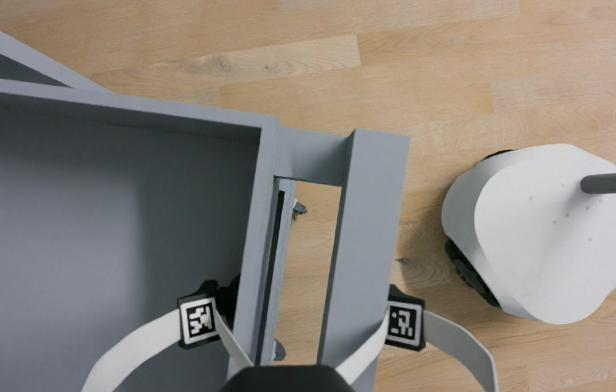

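{"method": "move", "body": {
  "blocking": false,
  "r1": {"base":{"translate_m":0.2,"strafe_m":-0.05},"joints":{"wrist_roll_rad":1.57},"speeds":{"wrist_roll_rad":0.06},"pace":"slow","contact_limits":{"translate_m":0.6}}
}}

{"method": "wait", "body": {
  "seconds": 4,
  "cameras": ["r1_wrist_camera","r1_head_camera","r1_head_right_camera"]
}}

Scene clock: 922.57 s.
move: r1 moving
r1.base_odometry: x=-3.015 y=-0.906 heading=+0.758
r1.turned_by_wheels: +0.000
r1.turned_by_imu: +0.000
r1.base_tilt: forward=-1.6 right=+1.3
r1.lidar_m: 0.53 0.59 2.60 2.48 2.54 3.40 3.98 3.32 2.36 2.21 0.94 0.53
r1.base_status: translate_m moving; strafe_m moving
r1.joint_positions: lift_m=+0.925 arm_m=+0.400 wrist_yaw_rad=-0.003 wrist_pitch_rad=+1.572 wrist_roll_rad=+1.579 gripper_m=+0.011
r1.joint_status: wrist_roll_rad moving
r1.measured_speeds: translate_m=+0.049 strafe_m=-0.013 rotate_rad=-0.003 lift_m=+0.000 arm_m=+0.000 wrist_yaw_rad=+0.000 wrist_pitch_rad=+0.000 wrist_roll_rad=-0.084
r1.motor_effort: lift_m=+16(16) arm_m=+4(4) wheel_0=+8(11) wheel_1=+3(5) wheel_2=-9(9)
r1.servo_current: wrist_yaw_rad=72(72) wrist_pitch_rad=46(46) wrist_roll_rad=65(85) gripper_m=78(78)
r1.contact_limits: translate_m 0.6
r1.hand_pose: x=+0.5702 y=-0.0874 z=+0.8151 quat_wxyz=(+0.497, +0.502, +0.498, -0.503) (m; r1's base frame)
r1.wrist_depth_mm: 1008 1025 1008 1025 1025 1042 1042 / - 1008 1008 1042 1042 1042 1042 / 239 239 240 - 1025 1008 1060 / 239 239 240 1025 - 820 820 / 237 239 240 1042 - 831 831 / 238 239 183 1008 181 831 831 / 237 162 240 125 179 1025 1060
r2: as last shown
r2.base_tilt: forward=-0.7 right=+0.0
r2.lidar_m: 0.80 0.61 0.75 0.92 4.63 4.45 1.74 1.28 1.21 1.27 1.40 1.32
r2.motor_effort: lift_m=+21(21) arm_m=-4(4) wheel_0=+14(15) wheel_1=-2(2) wheel_2=+11(12)
r2.servo_current: wrist_yaw_rad=59(65) wrist_pitch_rad=46(52) wrist_roll_rad=52(59) gripper_m=130(137)
r2.contact_limits: translate_m 0.8
r2.wrist_depth_mm: - - - 162 225 213 204 / - - 258 163 227 216 - / - - 260 163 229 215 206 / - - 259 166 231 216 208 / - - 715 164 232 218 209 / - - 185 166 180 218 210 / - 549 265 - 232 216 211
pictures: none

Scene clock: 925.37 s.
earlier move: r1 done
r1.base_odometry: x=-2.847 y=-0.812 heading=+0.757
r1.turned_by_wheels: +0.000
r1.turned_by_imu: -0.002
r1.base_tilt: forward=-1.6 right=+1.3
r1.lidar_m: 0.53 0.56 2.38 2.52 2.62 3.48 4.21 3.22 2.31 0.95 0.80 0.56
r1.base_status: done
r1.joint_positions: lift_m=+0.925 arm_m=+0.400 wrist_yaw_rad=-0.003 wrist_pitch_rad=+1.577 wrist_roll_rad=+1.573 gripper_m=+0.011
r1.joint_status: all done
r1.measured_speeds: all 0
r1.motor_effort: lift_m=+15(16) arm_m=+4(4) wheel_0=+0(11) wheel_1=+2(5) wheel_2=-5(13)
r1.servo_current: wrist_yaw_rad=26(72) wrist_pitch_rad=46(59) wrist_roll_rad=46(85) gripper_m=78(85)
r1.contact_limits: translate_m 0.6
r1.hand_pose: x=+0.5689 y=-0.0874 z=+0.8151 quat_wxyz=(+0.497, +0.500, +0.500, -0.503) (m; r1's base frame)
r1.wrist_depth_mm: 364 492 1025 1042 1042 1042 1042 / 462 512 1025 1025 1025 1042 1042 / 237 238 240 - - 1042 1025 / 238 239 240 1025 - 820 831 / 238 239 241 1060 - 809 831 / 238 239 185 1042 179 831 831 / 236 160 241 1042 1042 1025 1060
r2.base_odometry: x=-2.798 y=+0.351 heading=-2.829
r2.turned_by_wheels: -0.001
r2.turned_by_imu: -0.001
r2.base_tilt: forward=-0.6 right=+0.1
r2.lidar_m: 0.79 0.62 0.76 0.82 4.64 4.46 1.75 1.27 1.20 1.28 1.40 1.33
r2.base_status: not commanded
r2.joint_positions: lift_m=+0.900 arm_m=+0.300 wrist_yaw_rad=+1.309 wrist_pitch_rad=+0.001 wrist_roll_rad=+0.000 gripper_m=-0.036
r2.joint_status: not commanded
r2.measured_speeds: all 0
r2.motor_effort: lift_m=+21(21) arm_m=-4(4) wheel_0=+9(15) wheel_1=-1(2) wheel_2=+6(12)
r2.servo_current: wrist_yaw_rad=52(72) wrist_pitch_rad=39(52) wrist_roll_rad=59(59) gripper_m=124(137)
r2.contact_limits: translate_m 0.8
r2.hand_pose: x=+0.6301 y=+0.2559 z=+1.0777 quat_wxyz=(+0.793, +0.000, +0.000, +0.609) (m; r2's base frame)
r2.wrist_depth_mm: - - 255 163 224 213 204 / - - 257 163 228 215 - / - - 258 164 228 215 206 / - - 260 164 230 216 208 / - - 263 165 230 217 208 / - - 185 165 180 218 210 / - - 263 - 232 216 211
wait: 2.80 of 4 s (r1 has come to rest)
pictures: r1_head_camera, r1_head_right_camera, r1_wrist_camera
Images, in order (width x height): r1_head_camera 420x560, r1_head_right_camera 420x672, r1_wrist_camera 616x392.

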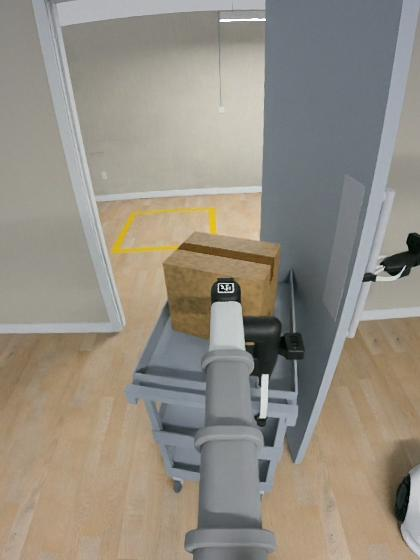

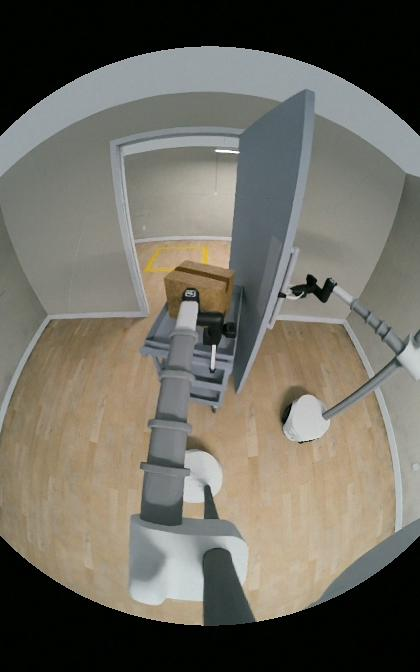

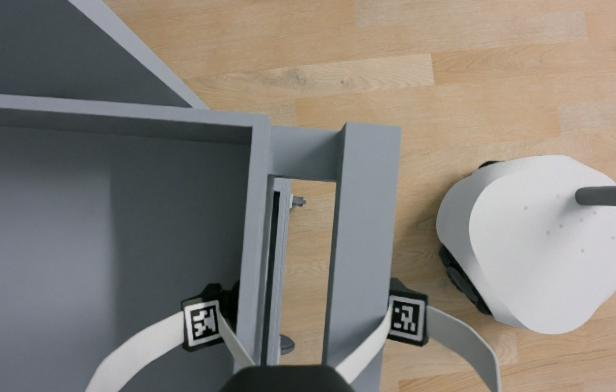

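{"method": "move", "body": {
  "blocking": false,
  "r1": {"base":{"translate_m":0.12,"strafe_m":-0.08},"joints":{"wrist_roll_rad":1.56},"pace":"slow","contact_limits":{"translate_m":0.6}}
}}

{"method": "wait", "body": {
  "seconds": 4,
  "cameras": ["r1_wrist_camera","r1_head_camera"]
}}

Scene clock: 938.90 s.
move: r1 moving
r1.base_odometry: x=-2.833 y=-0.809 heading=+0.757
r1.turned_by_wheels: +0.000
r1.turned_by_imu: -0.001
r1.base_tilt: forward=-1.6 right=+1.3
r1.lidar_m: 0.52 0.58 2.35 2.55 2.62 3.48 4.22 3.28 2.31 0.91 0.78 0.52
r1.base_status: translate_m moving; strafe_m moving
r1.joint_positions: lift_m=+0.925 arm_m=+0.400 wrist_yaw_rad=-0.003 wrist_pitch_rad=+1.577 wrist_roll_rad=+1.564 gripper_m=+0.011
r1.joint_status: all done
r1.measured_speeds: translate_m=+0.046 strafe_m=-0.031 rotate_rad=+0.001 lift_m=+0.000 arm_m=+0.000 wrist_yaw_rad=+0.000 wrist_pitch_rad=+0.000 wrist_roll_rad=+0.000
r1.motor_effort: lift_m=+16(16) arm_m=+4(4) wheel_0=+7(9) wheel_1=-2(4) wheel_2=-9(10)
r1.servo_current: wrist_yaw_rad=39(65) wrist_pitch_rad=46(52) wrist_roll_rad=65(72) gripper_m=72(78)
r1.contact_limits: translate_m 0.6
r1.hand_pose: x=+0.5689 y=-0.0874 z=+0.8151 quat_wxyz=(+0.500, +0.498, +0.502, -0.500) (m; r1's base frame)
r1.wrist_depth_mm: 351 466 1042 1025 1025 1042 1025 / 455 512 1025 1042 1042 1025 1060 / 236 238 240 - - 1060 1042 / 236 238 239 1025 - 831 831 / 236 237 240 1008 - 831 831 / 237 238 190 1042 179 831 842 / 236 159 241 1042 1060 1042 1025
r2: as last shown
r2.turned_by_wheels: +0.000
r2.turned_by_imu: +0.000
r2.base_tilt: forward=-0.6 right=+0.0
r2.lidar_m: 0.82 0.64 0.76 0.80 4.62 4.46 1.75 1.29 1.23 1.31 1.39 1.34
r2.motor_effort: lift_m=+21(21) arm_m=-4(4) wheel_0=+9(10) wheel_1=-2(2) wheel_2=+6(6)
r2.servo_current: wrist_yaw_rad=46(65) wrist_pitch_rad=33(46) wrist_roll_rad=46(52) gripper_m=124(130)
r2.contact_limits: translate_m 0.8
r2.wrist_depth_mm: - - 255 162 225 213 204 / - - 257 163 227 215 - / - - 258 163 227 216 206 / - - 259 164 230 216 207 / - - 492 165 231 218 209 / - - 185 165 179 217 210 / - - 263 - 231 216 211
pictures: none

Scene clock: 941.03 s.
earlier move: r1 done
r1.base_odometry: x=-2.705 y=-0.787 heading=+0.758
r1.turned_by_wheels: +0.001
r1.turned_by_imu: +0.001
r1.base_tilt: forward=-1.6 right=+1.3
r1.lidar_m: 0.50 0.54 2.19 2.63 2.70 3.59 - 3.13 2.22 0.70 0.67 0.55
r1.base_status: done
r1.joint_positions: lift_m=+0.925 arm_m=+0.400 wrist_yaw_rad=-0.003 wrist_pitch_rad=+1.573 wrist_roll_rad=+1.562 gripper_m=+0.011
r1.joint_status: all done
r1.measured_speeds: all 0
r1.motor_effort: lift_m=+15(16) arm_m=+4(4) wheel_0=+9(13) wheel_1=+0(5) wheel_2=+2(10)
r1.servo_current: wrist_yaw_rad=46(72) wrist_pitch_rad=39(52) wrist_roll_rad=59(72) gripper_m=72(85)
r1.contact_limits: translate_m 0.6
r1.hand_pose: x=+0.5700 y=-0.0874 z=+0.8151 quat_wxyz=(+0.501, +0.498, +0.502, -0.499) (m; r1's base frame)
r1.wrist_depth_mm: 210 225 268 1025 1042 1042 1060 / 287 315 375 1025 1042 1025 1042 / 375 427 242 1008 1025 1060 1060 / 239 240 242 1042 1025 878 831 / 239 240 241 1025 1025 820 820 / 240 241 186 1042 178 831 831 / 240 170 242 1025 1042 1060 1060
r2.base_odometry: x=-2.798 y=+0.351 heading=-2.829
r2.turned_by_wheels: +0.000
r2.turned_by_imu: +0.000
r2.base_tilt: forward=-0.7 right=+0.0
r2.lidar_m: 0.81 0.61 0.71 0.70 4.64 4.46 1.75 1.27 1.22 1.30 1.40 1.32
r2.base_status: not commanded
r2.joint_positions: lift_m=+0.900 arm_m=+0.300 wrist_yaw_rad=+1.309 wrist_pitch_rad=+0.001 wrist_roll_rad=+0.000 gripper_m=-0.036
r2.joint_status: not commanded
r2.measured_speeds: all 0
r2.motor_effort: lift_m=+21(21) arm_m=-4(4) wheel_0=+9(10) wheel_1=-1(2) wheel_2=+6(6)
r2.servo_current: wrist_yaw_rad=59(72) wrist_pitch_rad=39(46) wrist_roll_rad=39(59) gripper_m=111(130)
r2.contact_limits: translate_m 0.8
r2.hand_pose: x=+0.6301 y=+0.2559 z=+1.0777 quat_wxyz=(+0.793, +0.000, +0.000, +0.609) (m; r2's base frame)
r2.wrist_depth_mm: - - 256 162 226 213 204 / - - 257 163 228 215 - / 759 661 259 163 228 216 206 / - - 260 165 230 216 208 / - - - 165 231 218 209 / - - 186 165 180 219 210 / - - - - 231 216 211
wait: 2.13 of 4 s (r1 has come to rest)
pictures: r1_head_camera, r1_wrist_camera
Images, in order (width x height): r1_head_camera 420x560, r1_wrist_camera 616x392.

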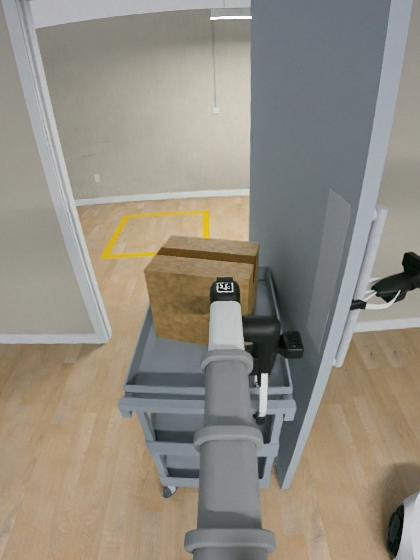

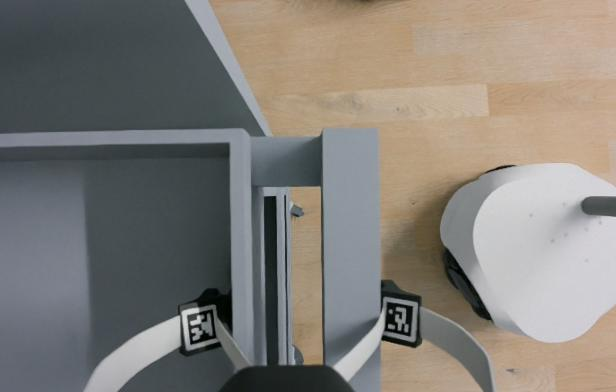

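{"method": "move", "body": {
  "blocking": false,
  "r1": {"base":{"translate_m":0.2,"strafe_m":0.05},"pace":"slow","contact_limits":{"translate_m":0.6}}
}}

{"method": "wait", "body": {
  "seconds": 4,
  "cameras": ["r1_wrist_camera","r1_head_camera","r2_head_camera"]
}}

Scene clock: 946.13 s.
move: r1 moving
r1.base_odometry: x=-2.698 y=-0.776 heading=+0.758
r1.turned_by_wheels: +0.000
r1.turned_by_imu: -0.001
r1.base_tilt: forward=-1.6 right=+1.3
r1.lidar_m: 0.50 0.54 2.22 2.61 2.70 3.59 - 3.13 2.23 0.68 0.69 0.56
r1.base_status: translate_m moving; strafe_m moving
r1.joint_positions: lift_m=+0.925 arm_m=+0.400 wrist_yaw_rad=-0.003 wrist_pitch_rad=+1.573 wrist_roll_rad=+1.561 gripper_m=+0.011
r1.joint_status: not commanded
r1.measured_speeds: translate_m=+0.050 strafe_m=+0.012 rotate_rad=-0.001 lift_m=+0.000 arm_m=+0.000 wrist_yaw_rad=+0.000 wrist_pitch_rad=+0.000 wrist_roll_rad=-0.002
r1.motor_effort: lift_m=+16(16) arm_m=+4(4) wheel_0=+1(9) wheel_1=+5(7) wheel_2=-8(9)
r1.servo_current: wrist_yaw_rad=52(65) wrist_pitch_rad=46(46) wrist_roll_rad=52(59) gripper_m=65(78)
r1.contact_limits: translate_m 0.6
r1.hand_pose: x=+0.5700 y=-0.0874 z=+0.8151 quat_wxyz=(+0.501, +0.498, +0.502, -0.499) (m; r1's base frame)
r1.wrist_depth_mm: 204 220 259 1025 1042 1042 1042 / 273 304 362 1042 1042 1042 1025 / 366 397 240 1025 1042 1042 1025 / 238 239 240 1008 1025 854 842 / 238 240 241 1025 1042 831 831 / 238 239 189 1025 177 831 831 / 239 160 240 1042 1042 1042 1025
r2: as last shown
r2.turned_by_imu: +0.001
r2.base_tilt: forward=-0.6 right=+0.0
r2.lidar_m: 0.80 0.62 0.67 0.68 4.60 4.44 1.73 1.28 1.23 1.30 1.40 1.30
r2.motor_effort: lift_m=+21(21) arm_m=-4(4) wheel_0=+10(10) wheel_1=-1(2) wheel_2=+6(6)
r2.servo_current: wrist_yaw_rad=59(65) wrist_pitch_rad=39(46) wrist_roll_rad=52(59) gripper_m=117(124)
r2.contact_limits: translate_m 0.8
r2.wrist_depth_mm: - - 257 162 224 213 204 / - - 257 163 228 215 - / 750 661 259 163 229 216 206 / - - 262 165 231 216 208 / - - - 165 231 217 209 / - - 185 165 180 219 210 / - - - - 232 216 211
pictures: none

Scene clock: 948.93 s.
earlier move: r1 done
r1.base_odometry: x=-2.594 y=-0.614 heading=+0.758
r1.turned_by_wheels: +0.000
r1.turned_by_imu: -0.002
r1.base_tilt: forward=-1.6 right=+1.3
r1.lidar_m: 0.51 0.56 1.95 2.57 2.63 3.52 - 3.19 2.26 0.68 0.75 0.48
r1.base_status: done
r1.joint_positions: lift_m=+0.925 arm_m=+0.400 wrist_yaw_rad=-0.003 wrist_pitch_rad=+1.573 wrist_roll_rad=+1.561 gripper_m=+0.011
r1.joint_status: not commanded
r1.measured_speeds: all 0
r1.motor_effort: lift_m=+16(16) arm_m=+4(4) wheel_0=-2(9) wheel_1=+2(7) wheel_2=-5(15)
r1.servo_current: wrist_yaw_rad=46(65) wrist_pitch_rad=52(52) wrist_roll_rad=59(65) gripper_m=72(85)
r1.contact_limits: translate_m 0.6
r1.hand_pose: x=+0.5701 y=-0.0874 z=+0.8151 quat_wxyz=(+0.501, +0.498, +0.502, -0.499) (m; r1's base frame)
r1.wrist_depth_mm: 243 262 286 306 325 1042 1025 / 320 368 402 445 1042 1042 1042 / 392 442 241 - 1025 1060 1060 / 239 241 242 1008 1042 842 831 / 239 240 241 1025 1042 831 831 / 239 241 186 1042 178 831 842 / 239 169 243 492 1025 1025 1042
r2.base_odometry: x=-2.798 y=+0.351 heading=-2.829
r2.turned_by_wheels: +0.000
r2.turned_by_imu: +0.000
r2.base_tilt: forward=-0.7 right=+0.0
r2.lidar_m: 0.81 0.63 0.70 0.80 4.64 4.46 1.74 1.30 1.24 1.31 1.39 1.35
r2.base_status: not commanded
r2.joint_positions: lift_m=+0.900 arm_m=+0.300 wrist_yaw_rad=+1.309 wrist_pitch_rad=+0.001 wrist_roll_rad=+0.000 gripper_m=-0.036
r2.joint_status: not commanded
r2.measured_speeds: all 0
r2.motor_effort: lift_m=+21(21) arm_m=-4(4) wheel_0=+9(10) wheel_1=-1(2) wheel_2=+6(6)
r2.servo_current: wrist_yaw_rad=65(72) wrist_pitch_rad=46(52) wrist_roll_rad=46(59) gripper_m=124(124)
r2.contact_limits: translate_m 0.8
r2.hand_pose: x=+0.6301 y=+0.2559 z=+1.0777 quat_wxyz=(+0.793, +0.000, +0.000, +0.609) (m; r2's base frame)
r2.wrist_depth_mm: 634 - 256 162 225 213 204 / 640 - 258 163 227 215 - / 627 691 259 163 228 216 207 / 640 - 260 165 230 216 208 / 668 - - 164 233 218 208 / - - 185 165 180 219 210 / 661 - - - 232 216 211
wait: 2.80 of 4 s (r1 has come to rest)
pictures: r1_head_camera, r1_wrist_camera, r2_head_camera
Images, in order (width x height): r1_head_camera 420x560, r1_wrist_camera 616x392, r2_head_camera 420x560.

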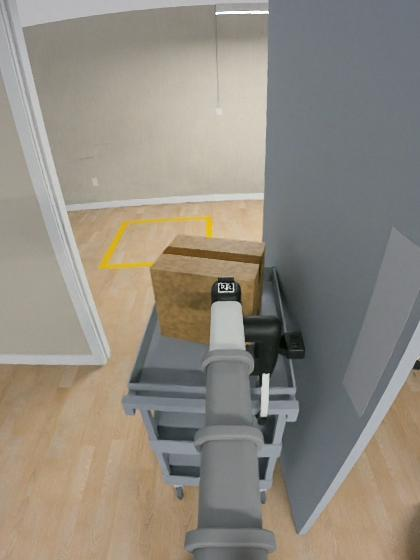

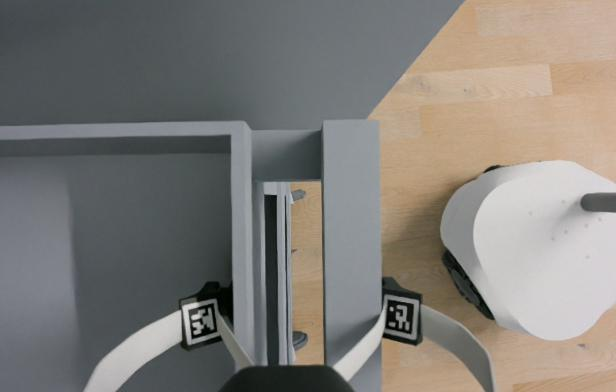

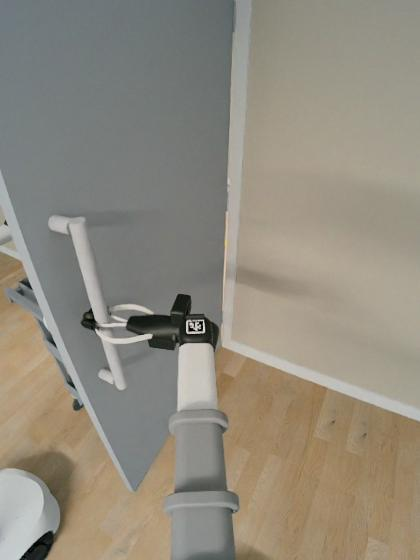

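{"method": "move", "body": {
  "blocking": false,
  "r1": {"base":{"translate_m":0.22,"strafe_m":0.02},"pace":"slow","contact_limits":{"translate_m":0.6}}
}}

{"method": "wait", "body": {
  "seconds": 4,
  "cameras": ["r1_wrist_camera","r1_head_camera","r1_head_right_camera"]
}}

Scene clock: 953.03 s.
move: r1 moving
r1.base_odometry: x=-2.586 y=-0.604 heading=+0.757
r1.turned_by_wheels: +0.000
r1.turned_by_imu: -0.001
r1.base_tilt: forward=-1.6 right=+1.3
r1.lidar_m: 0.51 0.55 1.89 2.58 2.68 3.52 - 3.20 2.26 0.68 0.70 0.48
r1.base_status: translate_m moving; strafe_m moving
r1.joint_positions: lift_m=+0.925 arm_m=+0.400 wrist_yaw_rad=-0.003 wrist_pitch_rad=+1.573 wrist_roll_rad=+1.561 gripper_m=+0.011
r1.joint_status: not commanded
r1.measured_speeds: translate_m=+0.049 strafe_m=+0.005 rotate_rad=+0.000 lift_m=+0.000 arm_m=+0.000 wrist_yaw_rad=+0.000 wrist_pitch_rad=+0.000 wrist_roll_rad=+0.000
r1.motor_effort: lift_m=+15(16) arm_m=+4(4) wheel_0=+3(3) wheel_1=+5(6) wheel_2=-11(12)
r1.servo_current: wrist_yaw_rad=39(59) wrist_pitch_rad=46(46) wrist_roll_rad=39(65) gripper_m=78(78)
r1.contact_limits: translate_m 0.6
r1.hand_pose: x=+0.5700 y=-0.0874 z=+0.8151 quat_wxyz=(+0.501, +0.498, +0.502, -0.499) (m; r1's base frame)
r1.wrist_depth_mm: 243 263 285 306 330 1042 1060 / 320 366 404 442 654 1042 1042 / 394 439 241 - 1042 1042 1042 / 238 240 241 1025 1042 831 831 / 238 239 241 1042 1060 831 842 / 239 238 186 1042 178 831 831 / 238 160 240 1042 1042 1025 1060
r2: as last shown
r2.base_tilt: forward=-0.6 right=+0.0
r2.lidar_m: 0.82 0.64 0.67 0.80 4.62 4.46 1.74 1.29 1.23 1.29 1.40 1.32
r2.motor_effort: lift_m=+21(21) arm_m=-4(4) wheel_0=+9(10) wheel_1=-1(1) wheel_2=+6(6)
r2.servo_current: wrist_yaw_rad=52(65) wrist_pitch_rad=39(46) wrist_roll_rad=59(59) gripper_m=124(124)
r2.contact_limits: translate_m 0.8
r2.wrist_depth_mm: 627 - 255 162 225 213 204 / 647 - 257 163 228 216 - / 634 691 260 163 228 216 206 / 668 - 260 165 230 216 208 / - - - 164 232 217 209 / - - 186 165 179 219 210 / - - - - 232 216 211
pictures: none

Scene clock: 956.03 s.
earlier move: r1 done
r1.base_odometry: x=-2.448 y=-0.448 heading=+0.758
r1.turned_by_wheels: +0.001
r1.turned_by_imu: +0.001
r1.base_tilt: forward=-1.6 right=+1.3
r1.lidar_m: 0.50 0.55 1.63 2.57 2.65 3.49 - 3.24 0.77 0.71 0.36 0.39
r1.base_status: done
r1.joint_positions: lift_m=+0.925 arm_m=+0.400 wrist_yaw_rad=-0.003 wrist_pitch_rad=+1.573 wrist_roll_rad=+1.561 gripper_m=+0.011
r1.joint_status: not commanded
r1.measured_speeds: all 0
r1.motor_effort: lift_m=+15(16) arm_m=+4(4) wheel_0=+5(9) wheel_1=+3(8) wheel_2=-2(12)
r1.servo_current: wrist_yaw_rad=65(72) wrist_pitch_rad=39(52) wrist_roll_rad=39(65) gripper_m=72(78)
r1.contact_limits: translate_m 0.6
r1.hand_pose: x=+0.5700 y=-0.0874 z=+0.8151 quat_wxyz=(+0.501, +0.498, +0.502, -0.499) (m; r1's base frame)
r1.wrist_depth_mm: 243 263 282 307 334 382 430 / 319 366 407 449 480 647 1042 / 402 445 240 - 1008 1042 1078 / 238 239 241 1042 1042 842 820 / 240 240 241 1042 1025 831 831 / 240 240 189 1042 179 831 820 / 239 160 240 492 1042 1042 1060
r2.base_odometry: x=-2.798 y=+0.351 heading=-2.829
r2.turned_by_wheels: +0.000
r2.turned_by_imu: +0.000
r2.base_tilt: forward=-0.7 right=+0.1
r2.lidar_m: 0.79 0.65 0.70 3.69 4.60 4.47 1.75 1.28 1.23 1.30 1.39 1.34
r2.base_status: not commanded
r2.joint_positions: lift_m=+0.900 arm_m=+0.300 wrist_yaw_rad=+1.309 wrist_pitch_rad=+0.001 wrist_roll_rad=+0.000 gripper_m=-0.036
r2.joint_status: not commanded
r2.measured_speeds: all 0
r2.motor_effort: lift_m=+21(21) arm_m=-4(4) wheel_0=+9(10) wheel_1=-1(2) wheel_2=+6(6)
r2.servo_current: wrist_yaw_rad=65(72) wrist_pitch_rad=39(52) wrist_roll_rad=52(59) gripper_m=124(124)
r2.contact_limits: translate_m 0.8
r2.hand_pose: x=+0.6301 y=+0.2559 z=+1.0777 quat_wxyz=(+0.793, +0.000, +0.000, +0.609) (m; r2's base frame)
r2.wrist_depth_mm: - 585 255 162 225 213 204 / - 591 257 163 228 216 - / - - 255 163 228 216 206 / - - 259 165 229 216 208 / - - - 164 232 218 209 / - - 185 165 179 218 210 / - 591 597 - 232 216 211
wait: 3.00 of 4 s (r1 has come to rest)
pictures: r1_head_camera, r1_head_right_camera, r1_wrist_camera
Images, in order (width x height): r1_head_camera 420x560, r1_head_right_camera 420x672, r1_wrist_camera 616x392.

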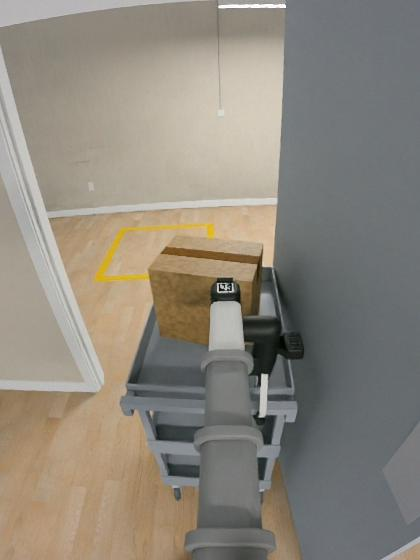

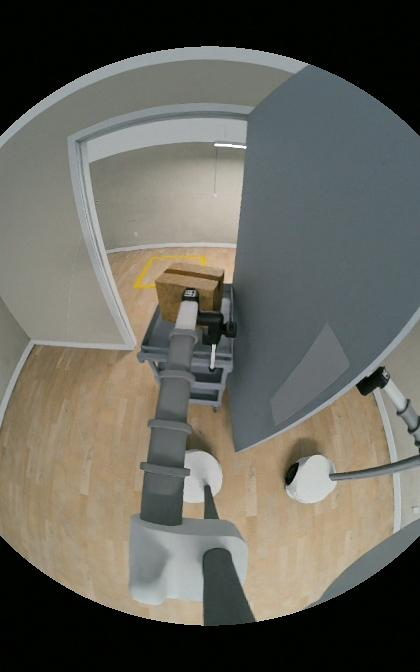

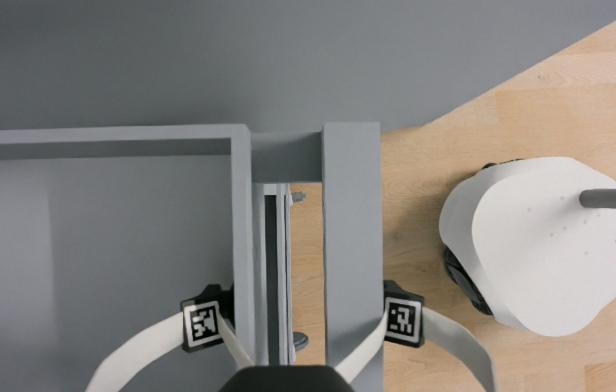

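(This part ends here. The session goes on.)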